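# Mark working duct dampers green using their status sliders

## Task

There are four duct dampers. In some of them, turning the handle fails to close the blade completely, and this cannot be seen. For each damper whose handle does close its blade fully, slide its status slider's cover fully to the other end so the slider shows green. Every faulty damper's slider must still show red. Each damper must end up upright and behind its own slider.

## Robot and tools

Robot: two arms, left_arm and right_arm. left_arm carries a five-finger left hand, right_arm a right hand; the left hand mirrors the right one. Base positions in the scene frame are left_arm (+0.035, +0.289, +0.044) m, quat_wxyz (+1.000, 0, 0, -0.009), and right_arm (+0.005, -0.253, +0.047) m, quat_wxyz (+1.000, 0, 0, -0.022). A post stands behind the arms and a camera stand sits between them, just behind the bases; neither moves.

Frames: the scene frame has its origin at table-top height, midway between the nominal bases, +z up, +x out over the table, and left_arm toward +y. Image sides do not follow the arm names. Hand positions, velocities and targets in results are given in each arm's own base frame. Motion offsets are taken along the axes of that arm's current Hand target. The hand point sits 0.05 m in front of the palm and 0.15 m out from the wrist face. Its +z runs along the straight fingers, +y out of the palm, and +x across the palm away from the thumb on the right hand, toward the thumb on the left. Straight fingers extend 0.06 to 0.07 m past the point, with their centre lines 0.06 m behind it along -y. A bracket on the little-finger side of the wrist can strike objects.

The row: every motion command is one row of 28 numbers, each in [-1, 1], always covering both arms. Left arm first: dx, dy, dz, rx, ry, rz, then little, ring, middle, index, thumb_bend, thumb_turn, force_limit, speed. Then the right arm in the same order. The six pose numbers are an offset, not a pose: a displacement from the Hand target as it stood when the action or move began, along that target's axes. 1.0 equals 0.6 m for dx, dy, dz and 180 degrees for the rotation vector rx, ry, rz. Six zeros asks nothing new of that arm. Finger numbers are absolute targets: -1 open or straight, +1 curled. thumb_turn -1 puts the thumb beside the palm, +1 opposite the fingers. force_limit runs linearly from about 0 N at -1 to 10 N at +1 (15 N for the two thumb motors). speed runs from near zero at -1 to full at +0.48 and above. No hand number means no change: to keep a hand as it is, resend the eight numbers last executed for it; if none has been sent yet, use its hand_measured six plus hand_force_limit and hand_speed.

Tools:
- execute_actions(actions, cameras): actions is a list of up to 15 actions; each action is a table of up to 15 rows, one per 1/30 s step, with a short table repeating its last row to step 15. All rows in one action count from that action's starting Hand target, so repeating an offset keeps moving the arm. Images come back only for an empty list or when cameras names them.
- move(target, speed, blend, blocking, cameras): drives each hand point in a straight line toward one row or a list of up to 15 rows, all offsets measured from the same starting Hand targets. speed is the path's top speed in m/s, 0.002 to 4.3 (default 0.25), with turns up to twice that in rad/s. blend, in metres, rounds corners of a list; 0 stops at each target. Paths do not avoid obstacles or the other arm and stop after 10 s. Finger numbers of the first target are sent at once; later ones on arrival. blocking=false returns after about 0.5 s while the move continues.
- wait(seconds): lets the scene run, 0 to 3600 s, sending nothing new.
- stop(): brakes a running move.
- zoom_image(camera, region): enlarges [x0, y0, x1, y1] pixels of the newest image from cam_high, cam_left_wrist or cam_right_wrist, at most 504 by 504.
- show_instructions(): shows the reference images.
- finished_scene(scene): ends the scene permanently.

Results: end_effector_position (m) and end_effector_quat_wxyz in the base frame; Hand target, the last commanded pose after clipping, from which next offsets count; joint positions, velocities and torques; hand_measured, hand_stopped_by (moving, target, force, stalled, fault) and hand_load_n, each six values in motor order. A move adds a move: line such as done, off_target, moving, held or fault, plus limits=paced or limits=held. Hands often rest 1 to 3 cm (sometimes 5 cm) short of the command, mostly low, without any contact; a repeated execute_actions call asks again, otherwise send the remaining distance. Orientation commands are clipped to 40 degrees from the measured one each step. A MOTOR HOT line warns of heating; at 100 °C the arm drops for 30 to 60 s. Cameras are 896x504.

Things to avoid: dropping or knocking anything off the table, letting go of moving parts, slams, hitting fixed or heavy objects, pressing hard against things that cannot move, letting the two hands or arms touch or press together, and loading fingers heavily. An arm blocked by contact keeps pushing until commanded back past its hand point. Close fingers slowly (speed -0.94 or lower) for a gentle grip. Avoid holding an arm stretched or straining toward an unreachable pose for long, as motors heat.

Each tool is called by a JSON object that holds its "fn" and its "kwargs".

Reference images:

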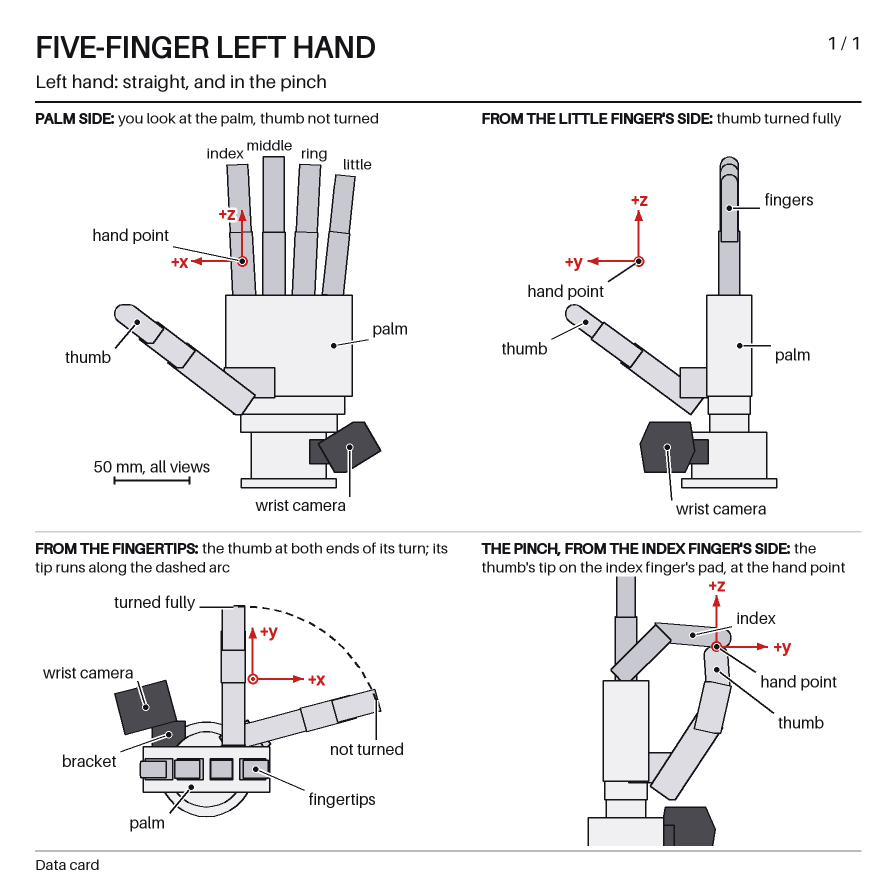

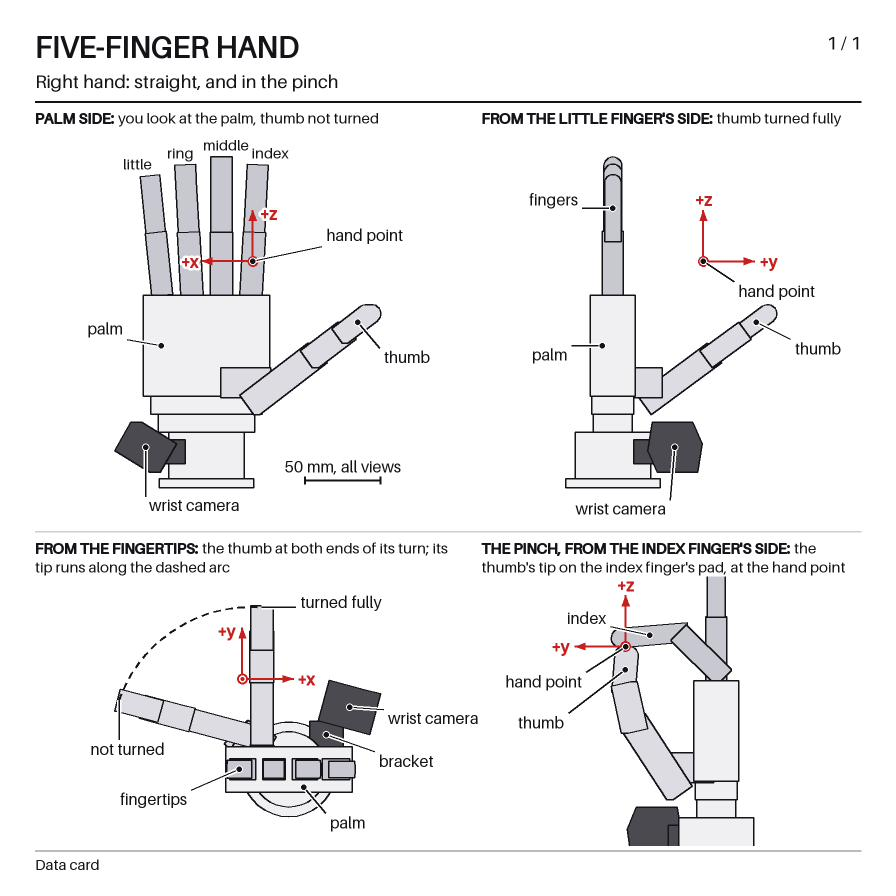

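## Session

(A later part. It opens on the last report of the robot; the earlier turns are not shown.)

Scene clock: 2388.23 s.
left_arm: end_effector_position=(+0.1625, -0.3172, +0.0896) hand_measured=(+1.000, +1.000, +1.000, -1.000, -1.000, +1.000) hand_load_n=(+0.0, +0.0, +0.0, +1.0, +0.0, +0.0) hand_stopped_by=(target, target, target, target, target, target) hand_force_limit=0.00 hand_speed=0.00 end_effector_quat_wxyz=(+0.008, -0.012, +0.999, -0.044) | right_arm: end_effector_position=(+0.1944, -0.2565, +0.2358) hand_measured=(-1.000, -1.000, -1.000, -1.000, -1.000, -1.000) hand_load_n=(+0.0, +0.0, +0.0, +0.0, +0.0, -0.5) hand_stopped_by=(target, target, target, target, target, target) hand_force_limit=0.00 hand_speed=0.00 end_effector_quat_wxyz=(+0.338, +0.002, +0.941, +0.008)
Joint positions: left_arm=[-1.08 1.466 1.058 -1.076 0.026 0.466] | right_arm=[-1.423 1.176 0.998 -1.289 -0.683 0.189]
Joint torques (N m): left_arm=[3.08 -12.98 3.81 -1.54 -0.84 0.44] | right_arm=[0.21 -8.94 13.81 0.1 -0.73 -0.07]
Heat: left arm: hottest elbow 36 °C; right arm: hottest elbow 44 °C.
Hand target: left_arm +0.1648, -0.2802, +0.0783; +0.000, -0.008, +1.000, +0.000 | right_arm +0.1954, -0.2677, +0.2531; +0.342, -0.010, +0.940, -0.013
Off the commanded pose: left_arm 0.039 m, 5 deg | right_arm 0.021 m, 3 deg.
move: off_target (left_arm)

{"fn": "move", "kwargs": {"target": [[0,-0.08,-0.02,0,0,0,1,1,1,-1,-1,1,0,0,0,0,0,0,0,0,-1,-1,-1,-1,-1,-1,0,0],[0,-0.12,-0.25,0,0,0,1,1,1,-1,-1,1,0,0,0,0,0,0,0,0,-1,-1,-1,-1,-1,-1,0,0]], "speed": [0.08,0.2], "blend": [0.01,0], "cameras": ["all"]}}

{"fn": "zoom_image", "kwargs": {"camera": "cam_high", "region": [340, 90, 500, 210]}}

Scene clock: 2396.50 s.
left_arm: end_effector_position=(+0.1662, -0.3432, +0.2175) hand_measured=(+1.000, +1.000, +1.000, -1.000, -1.000, +1.000) hand_load_n=(+0.0, +0.0, +0.0, +0.0, +0.0, +0.0) hand_stopped_by=(target, target, target, target, target, target) hand_force_limit=0.00 hand_speed=0.00 end_effector_quat_wxyz=(-0.007, -0.007, +1.000, +0.011) | right_arm: end_effector_position=(+0.1944, -0.2565, +0.2358) hand_measured=(-1.000, -1.000, -1.000, -1.000, -1.000, -1.000) hand_load_n=(+0.0, +0.0, +0.0, +0.0, +0.0, -0.5) hand_stopped_by=(target, target, target, target, target, target) hand_force_limit=0.00 hand_speed=0.00 end_effector_quat_wxyz=(+0.338, +0.002, +0.941, +0.008)
Joint positions: left_arm=[-1.112 1.531 1.458 -1.523 0.003 0.444] | right_arm=[-1.423 1.176 0.998 -1.289 -0.683 0.189]
Joint torques (N m): left_arm=[-0.44 -14.74 10.24 -0.35 -0.12 -0.11] | right_arm=[-0.09 -8.41 13.79 0.16 -0.75 -0.06]
Heat: left arm: hottest elbow 36 °C; right arm: hottest elbow 44 °C.
Hand target: left_arm +0.1659, -0.3522, +0.2283; +0.000, -0.008, +1.000, +0.000 | right_arm +0.1954, -0.2677, +0.2531; +0.342, -0.010, +0.940, -0.013
Off the commanded pose: left_arm 0.014 m, 1 deg | right_arm 0.021 m, 3 deg.
move: off_target (left_arm)

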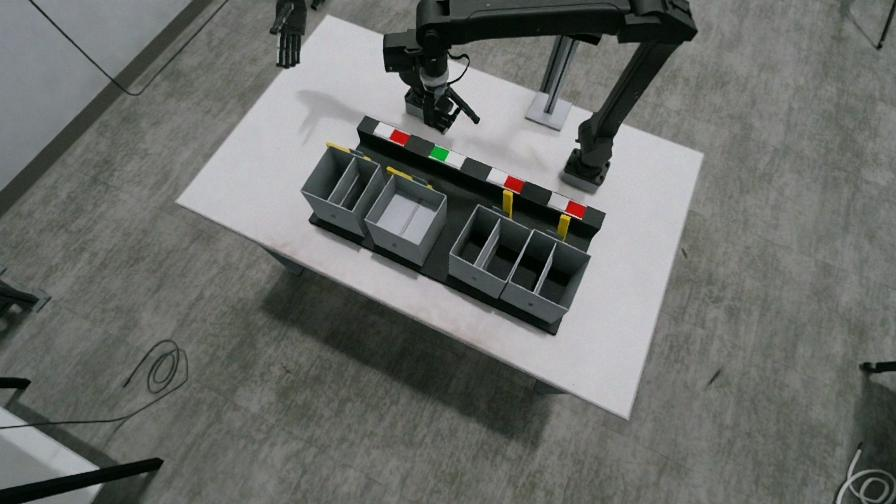

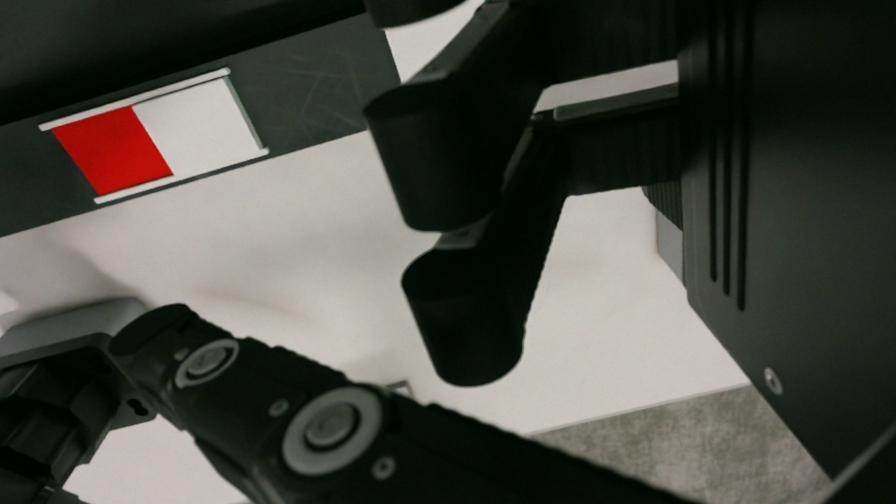

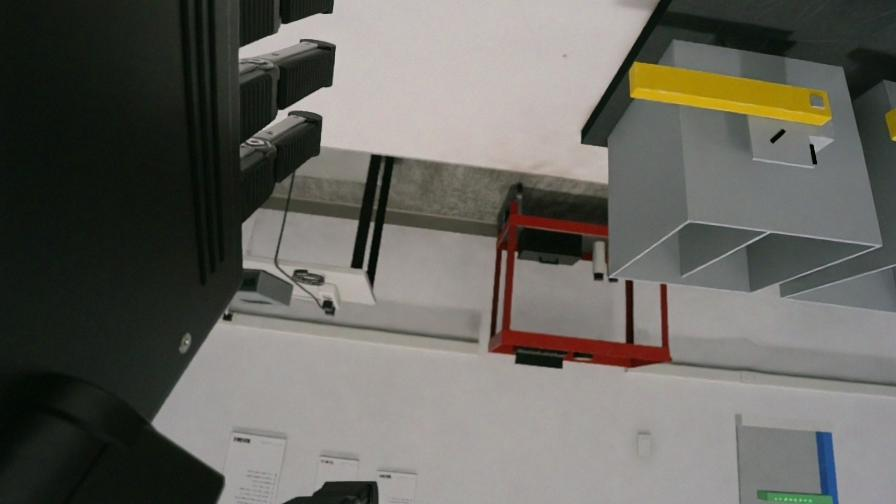

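Scaled by 3.150.

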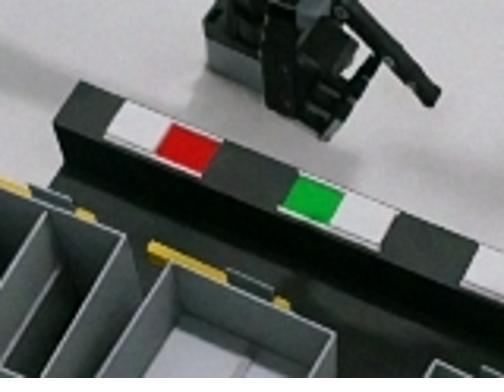

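{"fn": "move", "kwargs": {"target": [[0,0,-0.18,0,0,0,-1,-1,-1,-1,-1,1,0,0,0,0,0,0,0,0,-1,-1,-1,-1,-1,-1,0,0],[-0.3423,0.3653,-0.1795,0,0,0,-1,-1,-1,-1,-1,1,0,0,0,0,0,0,0,0,-1,-1,-1,-1,-1,-1,0,0],[-0.3423,0.3653,-0.0462,0,0,0,-1,-1,-1,-1,-1,1,0,0,0,0,0,0,0,0,-1,-1,-1,-1,-1,-1,0,0]], "speed": [0.3,0.4,0.2], "blend": [0.03,0.03,0], "cameras": ["all"]}}

{"fn": "zoom_image", "kwargs": {"camera": "cam_high", "region": [430, 150, 630, 350]}}

Scene clock: 2558.47 s.
left_arm: end_effector_position=(+0.3649, -0.1255, +0.2592) hand_measured=(-1.000, -1.000, -1.000, -1.000, -1.000, +1.000) hand_load_n=(+0.0, +0.0, +0.0, +0.0, +0.0, +0.0) hand_stopped_by=(target, target, target, target, target, target) hand_force_limit=0.00 hand_speed=0.00 end_effector_quat_wxyz=(+0.000, -0.018, +1.000, +0.000) | right_arm: end_effector_position=(+0.1944, -0.2565, +0.2358) hand_measured=(-1.000, -1.000, -1.000, -1.000, -1.000, -1.000) hand_load_n=(+0.0, +0.0, +0.0, +0.5, +0.0, +0.0) hand_stopped_by=(target, target, target, target, target, target) hand_force_limit=0.00 hand_speed=0.00 end_effector_quat_wxyz=(+0.338, +0.002, +0.941, +0.008)
Joint positions: left_arm=[-0.433 1.485 1.521 -1.607 -0.001 1.101] | right_arm=[-1.423 1.176 0.998 -1.289 -0.683 0.189]
Joint torques (N m): left_arm=[-0.32 -13.22 7.72 0.31 -0.02 0.11] | right_arm=[0.62 -8.35 13.9 -0.02 -0.69 -0.1]
Heat: left arm: hottest elbow 40 °C; right arm: hottest elbow 46 °C.
Hand target: left_arm +0.3677, -0.1298, +0.2561; +0.000, -0.008, +1.000, +0.000 | right_arm +0.1954, -0.2677, +0.2531; +0.342, -0.010, +0.940, -0.013
Off the commanded pose: left_arm 0.006 m, 1 deg | right_arm 0.021 m, 3 deg.
move: done

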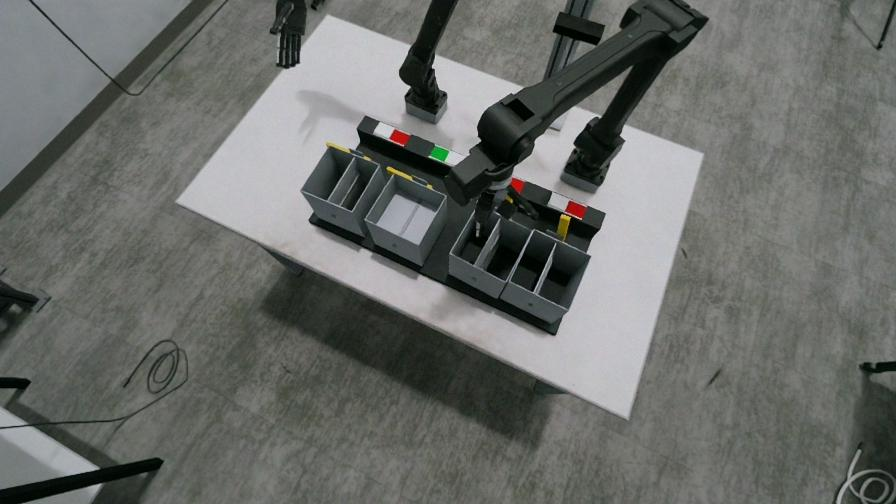

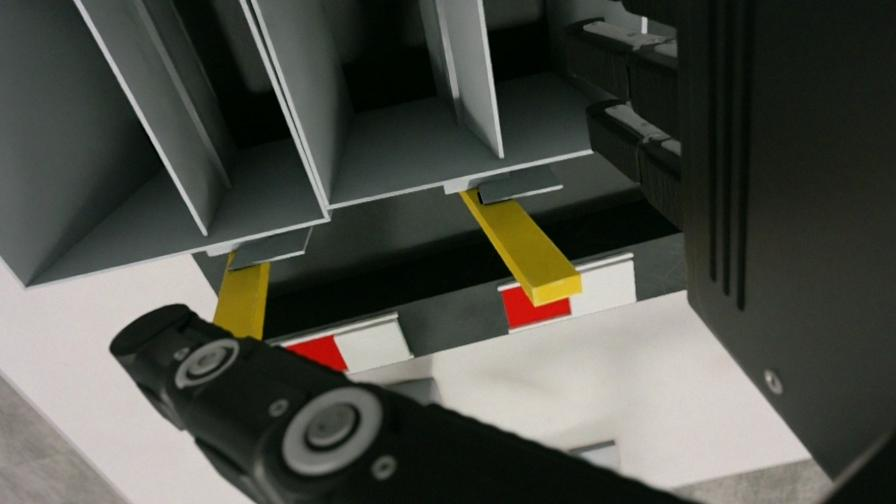

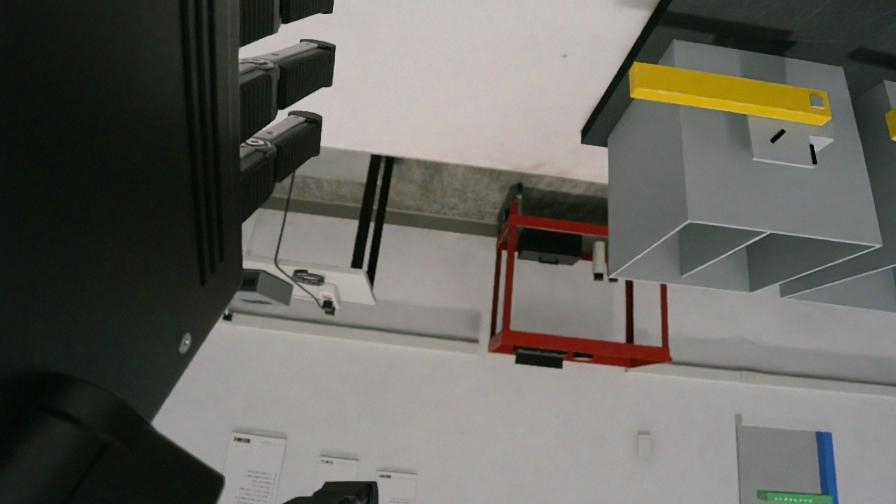

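Scaled by 2.520.

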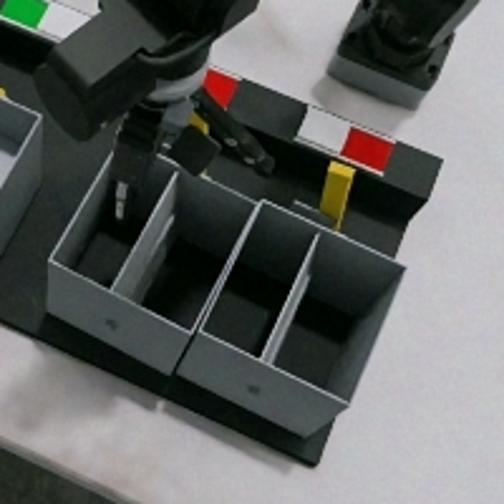

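{"fn": "move", "kwargs": {"target": [[0,-0.007,0.198,0,0,0.006,-1,-1,-1,-1,-1,1,0,0,0,0,0,0,0,0,-1,-1,-1,-1,-1,-1,0,0]], "speed": 0.12, "cameras": ["all"]}}

{"fn": "zoom_image", "kwargs": {"camera": "cam_high", "region": [430, 150, 630, 350]}}

Scene clock: 2578.37 s.
left_arm: end_effector_position=(+0.3671, -0.1294, +0.1444) hand_measured=(-1.000, -1.000, -1.000, -1.000, -1.000, +1.000) hand_load_n=(+0.0, +0.0, +0.0, +0.0, +0.0, +0.0) hand_stopped_by=(target, target, target, target, target, target) hand_force_limit=0.00 hand_speed=0.00 end_effector_quat_wxyz=(+0.005, -0.010, +1.000, -0.002) | right_arm: end_effector_position=(+0.1944, -0.2565, +0.2358) hand_measured=(-1.000, -1.000, -1.000, -1.000, -1.000, -1.000) hand_load_n=(+0.0, +0.0, +0.0, +0.0, +0.0, +0.0) hand_stopped_by=(target, target, target, target, target, target) hand_force_limit=0.00 hand_speed=0.00 end_effector_quat_wxyz=(+0.338, +0.002, +0.941, +0.008)
Joint positions: left_arm=[-0.441 1.519 1.256 -1.298 -0.001 1.109] | right_arm=[-1.423 1.176 0.998 -1.289 -0.683 0.189]
Joint torques (N m): left_arm=[-0.5 -12.75 7.2 0.31 -0.02 0.12] | right_arm=[0.5 -8.47 13.78 0.23 -0.76 -0.05]
Heat: left arm: hottest elbow 40 °C; right arm: hottest elbow 46 °C.
Hand target: left_arm +0.3678, -0.1339, +0.1372; +0.000, +0.001, +1.000, +0.000 | right_arm +0.1954, -0.2677, +0.2531; +0.342, -0.010, +0.940, -0.013
Off the commanded pose: left_arm 0.008 m, 1 deg | right_arm 0.021 m, 3 deg.
move: done

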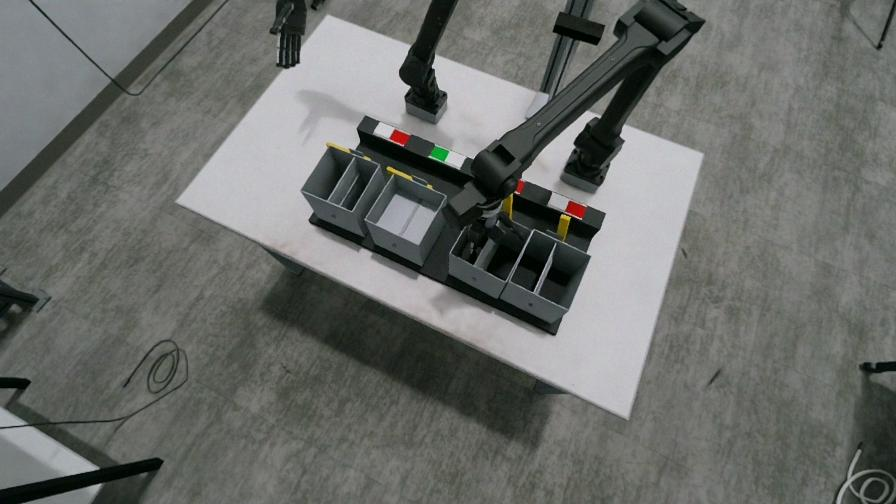

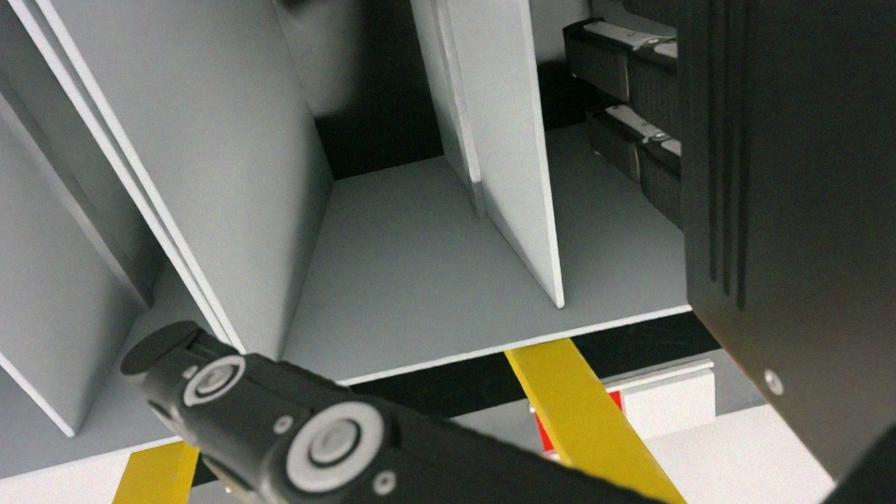

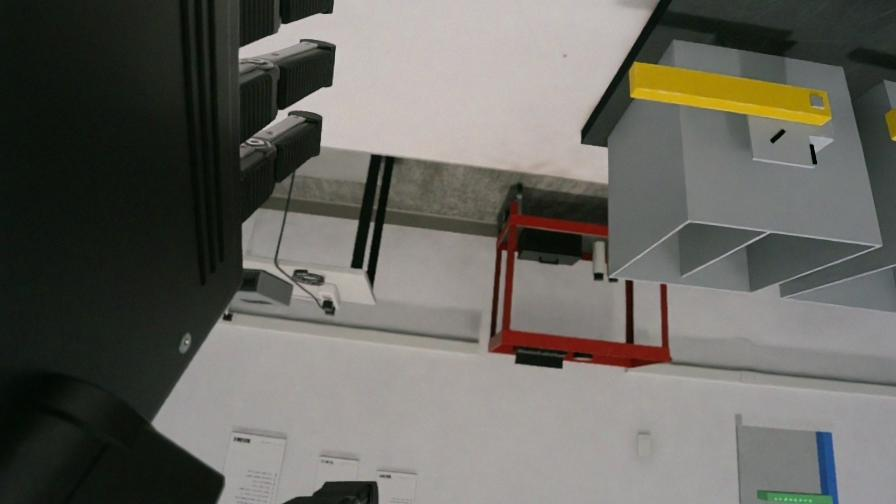

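Scaled by 2.520.

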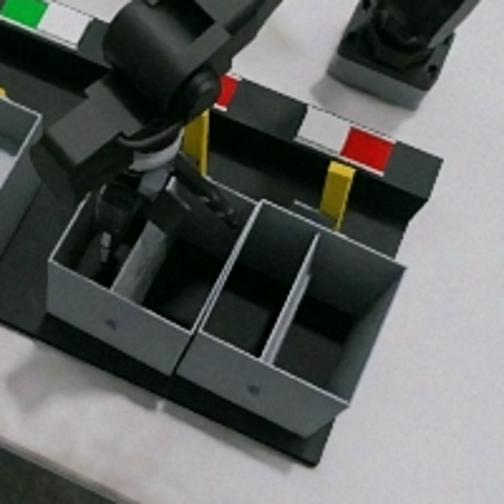

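{"fn": "move", "kwargs": {"target": [[0,-0.12,0,0,0,0,-1,-1,-1,-1,-1,1,0,0,0,0,0,0,0,0,-1,-1,-1,-1,-1,-1,0,0]], "speed": 0.05, "cameras": ["all"]}}

{"fn": "zoom_image", "kwargs": {"camera": "cam_high", "region": [430, 150, 630, 350]}}

Scene clock: 2587.13 s.
left_arm: end_effector_position=(+0.3593, -0.1832, +0.1337) hand_measured=(-1.000, -1.000, -1.000, -1.000, -1.000, +1.000) hand_load_n=(+0.0, +0.0, +0.0, +0.0, +0.0, +0.0) hand_stopped_by=(target, target, target, target, target, target) hand_force_limit=0.00 hand_speed=0.00 end_effector_quat_wxyz=(-0.007, -0.001, +1.000, +0.011) | right_arm: end_effector_position=(+0.1944, -0.2565, +0.2358) hand_measured=(-1.000, -1.000, -1.000, -1.000, -1.000, -1.000) hand_load_n=(+0.0, +0.0, +0.0, +0.0, +0.0, +0.0) hand_stopped_by=(target, target, target, target, target, target) hand_force_limit=0.00 hand_speed=0.00 end_effector_quat_wxyz=(+0.338, +0.002, +0.941, +0.008)
Joint positions: left_arm=[-0.561 1.596 1.312 -1.309 -0.011 1.006] | right_arm=[-1.423 1.176 0.998 -1.289 -0.683 0.189]
Joint torques (N m): left_arm=[-1.9 -13.27 10.91 0.05 0.37 -0.22] | right_arm=[0.21 -8.94 13.79 -0.02 -0.75 -0.06]
Heat: left arm: hottest elbow 40 °C; right arm: hottest elbow 46 °C.
Hand target: left_arm +0.3676, -0.2060, +0.1373; +0.000, +0.001, +1.000, +0.000 | right_arm +0.1954, -0.2677, +0.2531; +0.342, -0.010, +0.940, -0.013
Off the commanded pose: left_arm 0.024 m, 2 deg | right_arm 0.021 m, 3 deg.
move: off_target (left_arm)

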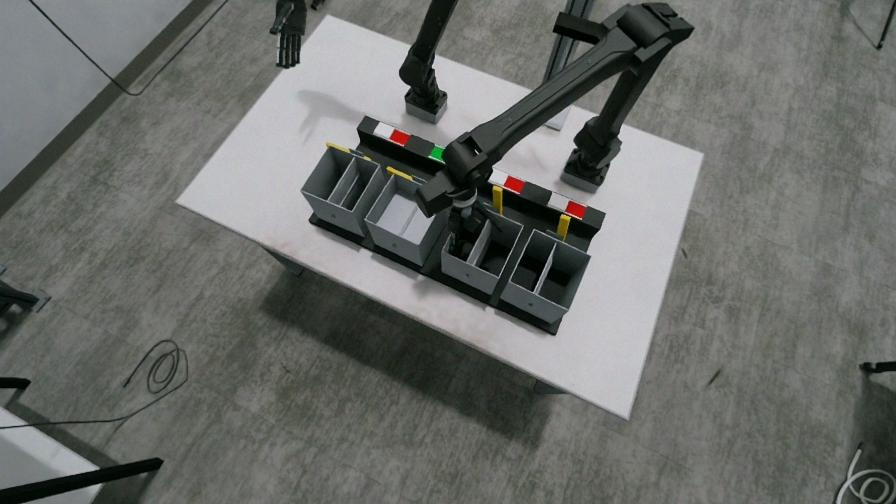

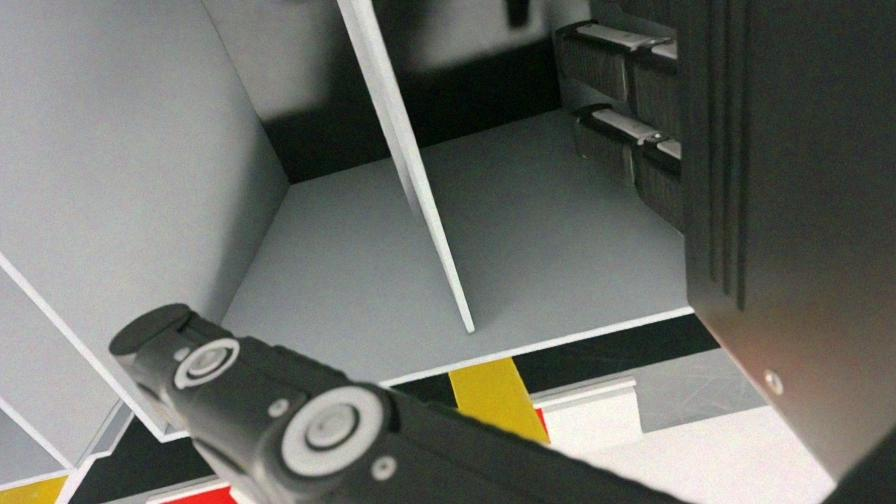

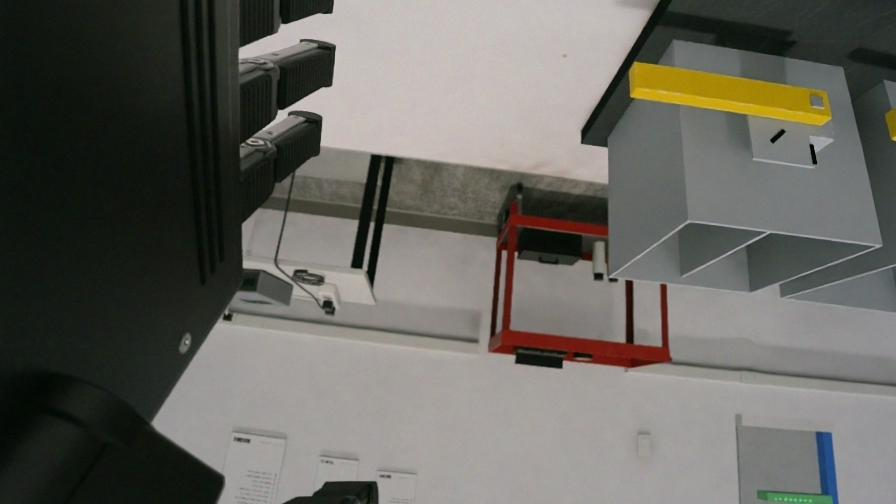

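Scaled by 2.520.

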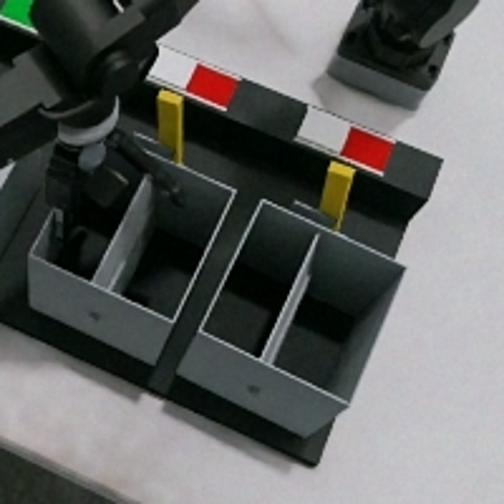

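{"fn": "move", "kwargs": {"target": [[0.0,-0.036,0,0,0,-0.012,-1,-1,-1,-1,-1,1,0,0,0,0,0,0,0,0,-1,-1,-1,-1,-1,-1,0,0]], "speed": 0.05, "cameras": ["all"]}}

{"fn": "zoom_image", "kwargs": {"camera": "cam_high", "region": [430, 150, 630, 350]}}

Scene clock: 2598.80 s.
left_arm: end_effector_position=(+0.3599, -0.2042, +0.1340) hand_measured=(-1.000, -1.000, -1.000, -1.000, -1.000, +1.000) hand_load_n=(+0.0, +0.0, +0.0, -1.0, +0.0, +0.0) hand_stopped_by=(target, target, target, target, target, target) hand_force_limit=0.00 hand_speed=0.00 end_effector_quat_wxyz=(-0.006, -0.019, +1.000, +0.012) | right_arm: end_effector_position=(+0.1944, -0.2565, +0.2358) hand_measured=(-1.000, -1.000, -1.000, -1.000, -1.000, -1.000) hand_load_n=(+0.0, +0.0, +0.0, +0.0, +0.0, +0.0) hand_stopped_by=(target, target, target, target, target, target) hand_force_limit=0.00 hand_speed=0.00 end_effector_quat_wxyz=(+0.338, +0.002, +0.941, +0.008)
Joint positions: left_arm=[-0.594 1.63 1.353 -1.318 -0.013 0.939] | right_arm=[-1.423 1.176 0.998 -1.289 -0.683 0.189]
Joint torques (N m): left_arm=[-1.79 -13.92 10.99 0.08 0.41 -0.23] | right_arm=[0.62 -8.18 13.93 0.16 -0.8 -0.05]
Heat: left arm: hottest elbow 40 °C; right arm: hottest elbow 46 °C.
Hand target: left_arm +0.3676, -0.2275, +0.1373; +0.000, -0.018, +1.000, +0.000 | right_arm +0.1954, -0.2677, +0.2531; +0.342, -0.010, +0.940, -0.013
Off the commanded pose: left_arm 0.025 m, 2 deg | right_arm 0.021 m, 3 deg.
move: off_target (left_arm)

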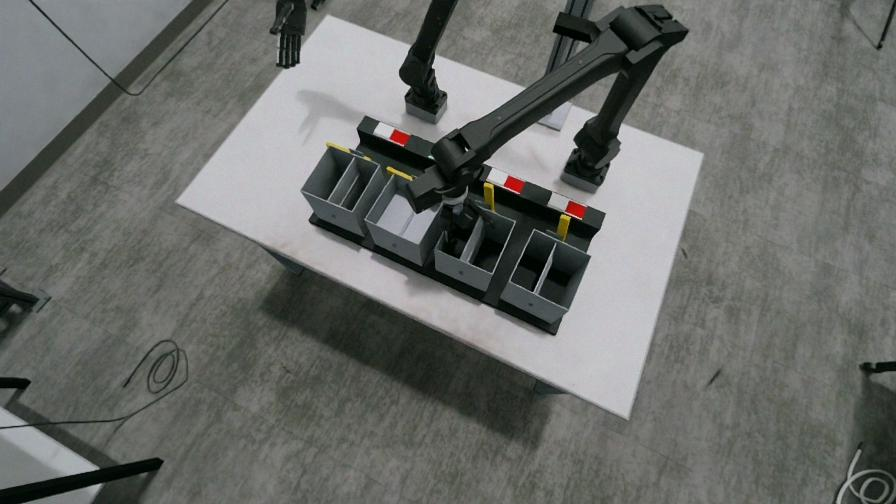

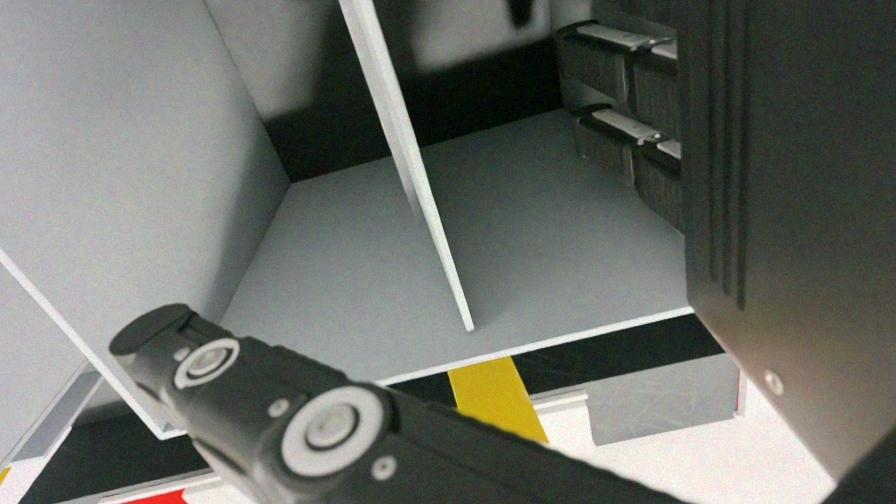

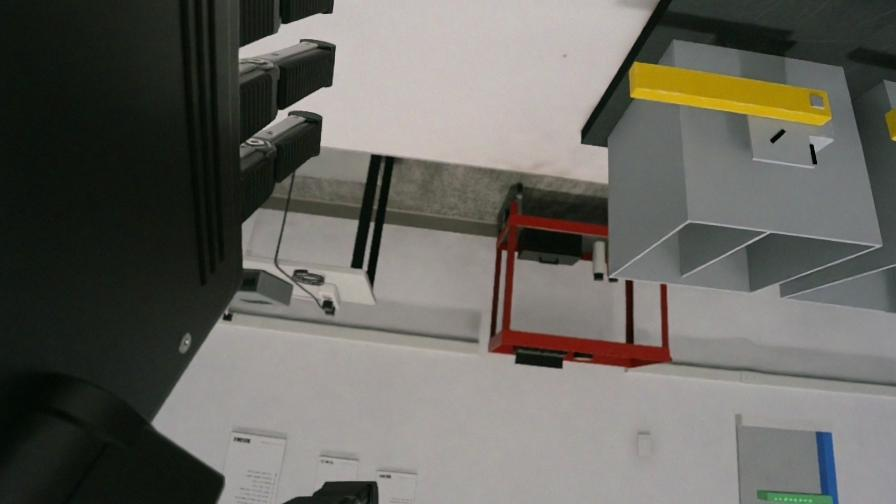

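Scaled by 2.520.

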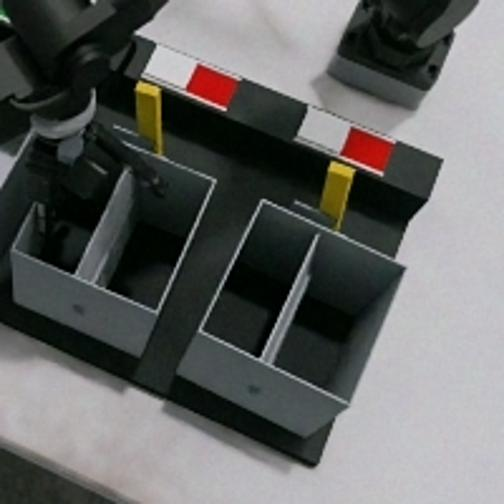

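{"fn": "move", "kwargs": {"target": [[0.0,0.033,0,0,0,0,-1,-1,-1,-1,-1,1,0,0,0,0,0,0,0,0,-1,-1,-1,-1,-1,-1,0,0],[0.0,0.033,-0.2,0,0,0,-1,-1,-1,-1,-1,1,0,0,0,0,0,0,0,0,-1,-1,-1,-1,-1,-1,0,0],[0.0185,0.1762,-0.2,0,0,0,-0.45,-0.45,-0.45,-0.45,-0.5,1,0,0,0,0,0,0,0,0,-1,-1,-1,-1,-1,-1,0,0]], "speed": [0.05,0.15,0.25], "blend": [0.005,0.02,0], "cameras": ["all"]}}

{"fn": "zoom_image", "kwargs": {"camera": "cam_high", "region": [430, 150, 630, 350]}}

Scene clock: 2629.93 s.
left_arm: end_effector_position=(+0.3552, -0.1215, +0.2595) hand_measured=(-0.450, -0.450, -0.450, -0.450, -0.500, +1.000) hand_load_n=(+0.0, +0.0, +0.0, +0.0, +0.0, +0.0) hand_stopped_by=(target, target, target, target, target, target) hand_force_limit=0.00 hand_speed=0.00 end_effector_quat_wxyz=(+0.006, -0.026, +1.000, -0.002) | right_arm: end_effector_position=(+0.1944, -0.2565, +0.2358) hand_measured=(-1.000, -1.000, -1.000, -1.000, -1.000, -1.000) hand_load_n=(+0.0, +0.0, +0.0, +0.0, +0.0, +0.0) hand_stopped_by=(target, target, target, target, target, target) hand_force_limit=0.00 hand_speed=0.00 end_effector_quat_wxyz=(+0.338, +0.002, +0.941, +0.008)
Joint positions: left_arm=[-0.433 1.45 1.486 -1.595 -0.002 1.086] | right_arm=[-1.423 1.176 0.998 -1.289 -0.683 0.189]
Joint torques (N m): left_arm=[-0.03 -13.39 7.15 -0.17 0.02 0.12] | right_arm=[0.15 -8.41 13.94 0.12 -0.73 -0.09]
Heat: left arm: hottest elbow 43 °C; right arm: hottest elbow 47 °C.
Hand target: left_arm +0.3526, -0.1222, +0.2572; +0.000, -0.018, +1.000, +0.000 | right_arm +0.1954, -0.2677, +0.2531; +0.342, -0.010, +0.940, -0.013
Off the commanded pose: left_arm 0.003 m, 1 deg | right_arm 0.021 m, 3 deg.
move: done

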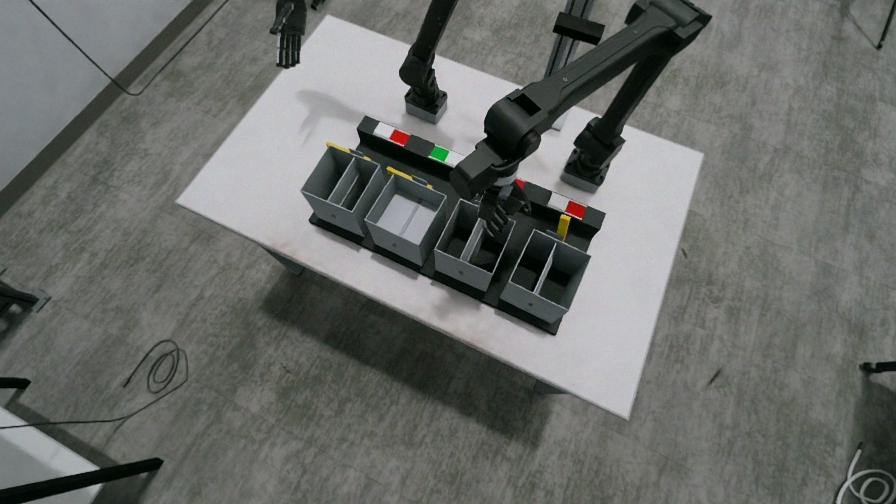

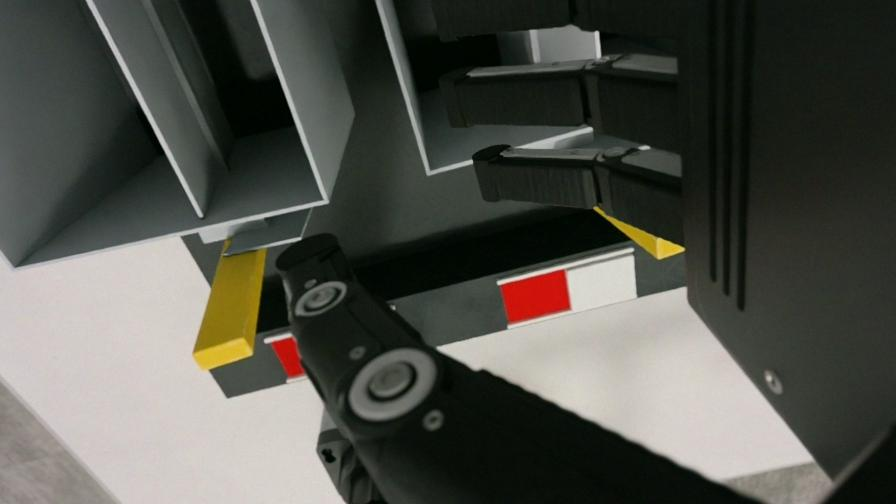

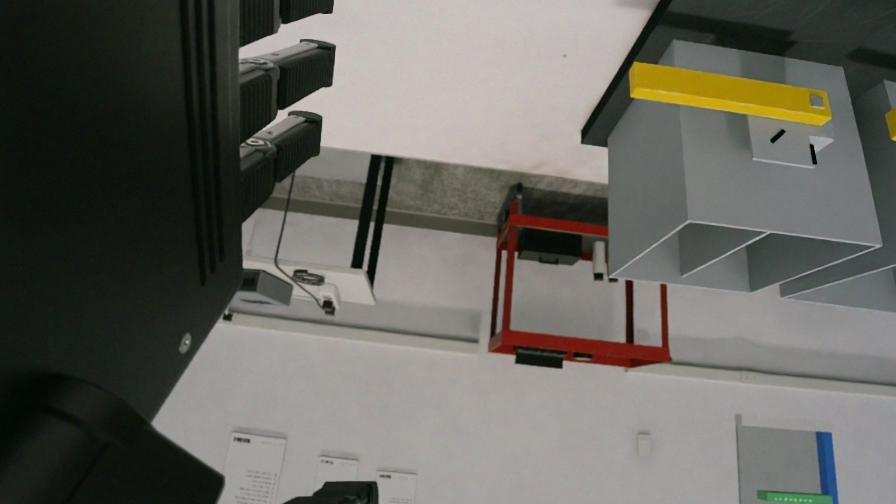

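Scaled by 2.520.

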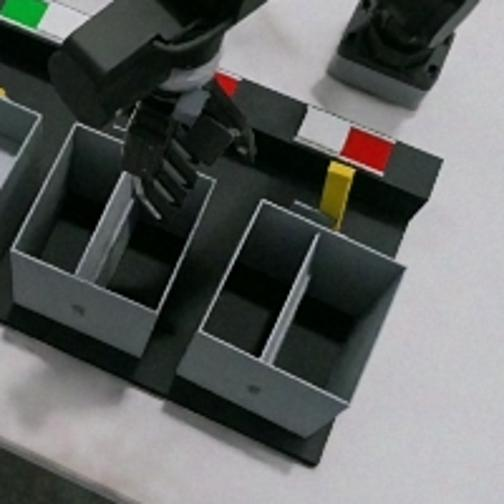

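{"fn": "move", "kwargs": {"target": [[0.0,0.0,0.2,0,0,0,-0.45,-0.45,-0.45,-0.45,-0.5,1,0,0,0,0,0,0,0,0,-1,-1,-1,-1,-1,-1,0,0],[0.0,0.0,0.2737,0,0,0,-0.45,-0.45,-0.45,-0.45,-0.5,1,0,0,0,0,0,0,0,0,-1,-1,-1,-1,-1,-1,0,0]], "speed": [0.15,0.06], "blend": [0.02,0], "cameras": ["all"]}}

{"fn": "zoom_image", "kwargs": {"camera": "cam_high", "region": [430, 150, 630, 350]}}

Scene clock: 2640.73 s.
left_arm: end_effector_position=(+0.3529, -0.1204, +0.1016) hand_measured=(-0.450, -0.450, -0.450, -0.450, -0.500, +1.000) hand_load_n=(+0.0, +0.0, +0.0, +0.0, +0.0, +0.0) hand_stopped_by=(target, target, target, target, target, target) hand_force_limit=0.00 hand_speed=0.00 end_effector_quat_wxyz=(+0.007, -0.026, +1.000, -0.003) | right_arm: end_effector_position=(+0.1944, -0.2565, +0.2358) hand_measured=(-1.000, -1.000, -1.000, -1.000, -1.000, -1.000) hand_load_n=(+0.0, +0.0, +0.0, +0.0, +0.0, +0.0) hand_stopped_by=(target, target, target, target, target, target) hand_force_limit=0.00 hand_speed=0.00 end_effector_quat_wxyz=(+0.338, +0.002, +0.941, +0.008)
Joint positions: left_arm=[-0.433 1.512 1.131 -1.175 -0.002 1.086] | right_arm=[-1.423 1.176 0.998 -1.289 -0.683 0.189]
Joint torques (N m): left_arm=[-0.03 -12.1 6.8 0.32 0.01 0.12] | right_arm=[0.26 -8.06 13.83 0.16 -0.78 -0.08]
Heat: left arm: hottest elbow 42 °C; right arm: hottest elbow 47 °C.
Hand target: left_arm +0.3528, -0.1222, +0.0931; +0.000, -0.018, +1.000, +0.000 | right_arm +0.1954, -0.2677, +0.2531; +0.342, -0.010, +0.940, -0.013
Off the commanded pose: left_arm 0.009 m, 1 deg | right_arm 0.021 m, 3 deg.
move: done

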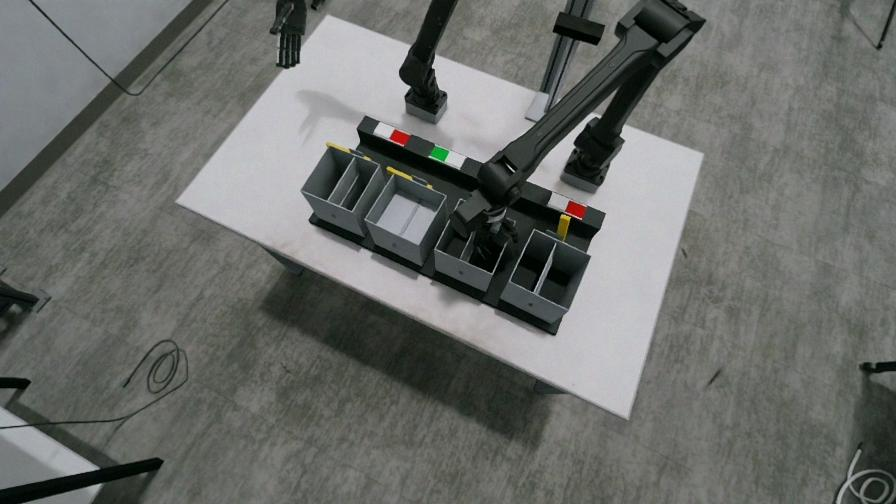

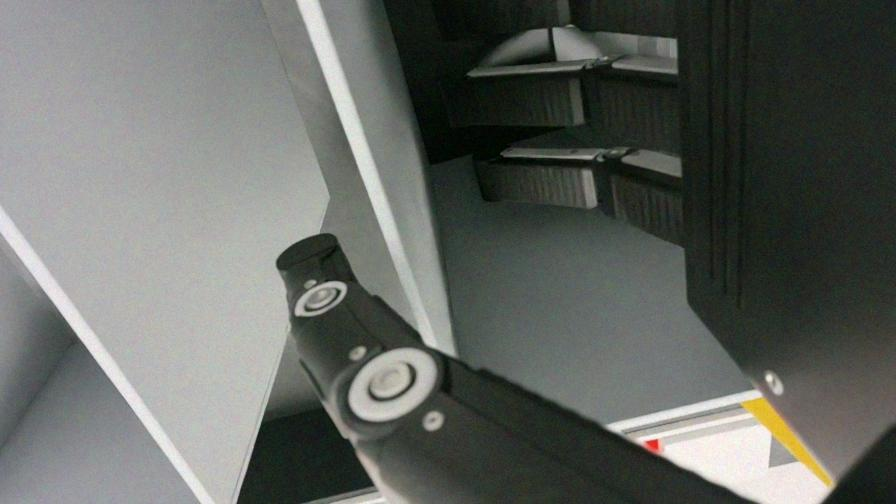

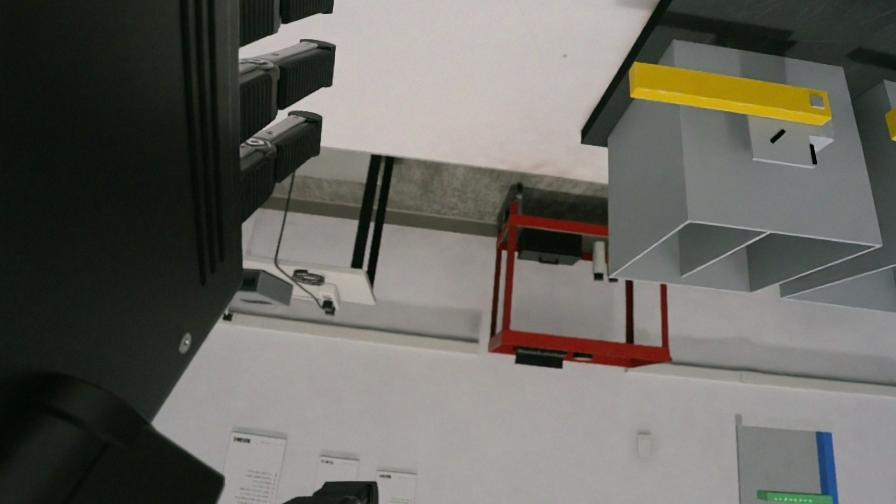

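Scaled by 2.520.

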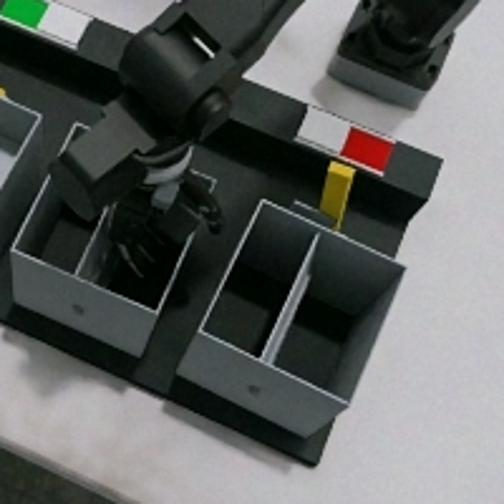

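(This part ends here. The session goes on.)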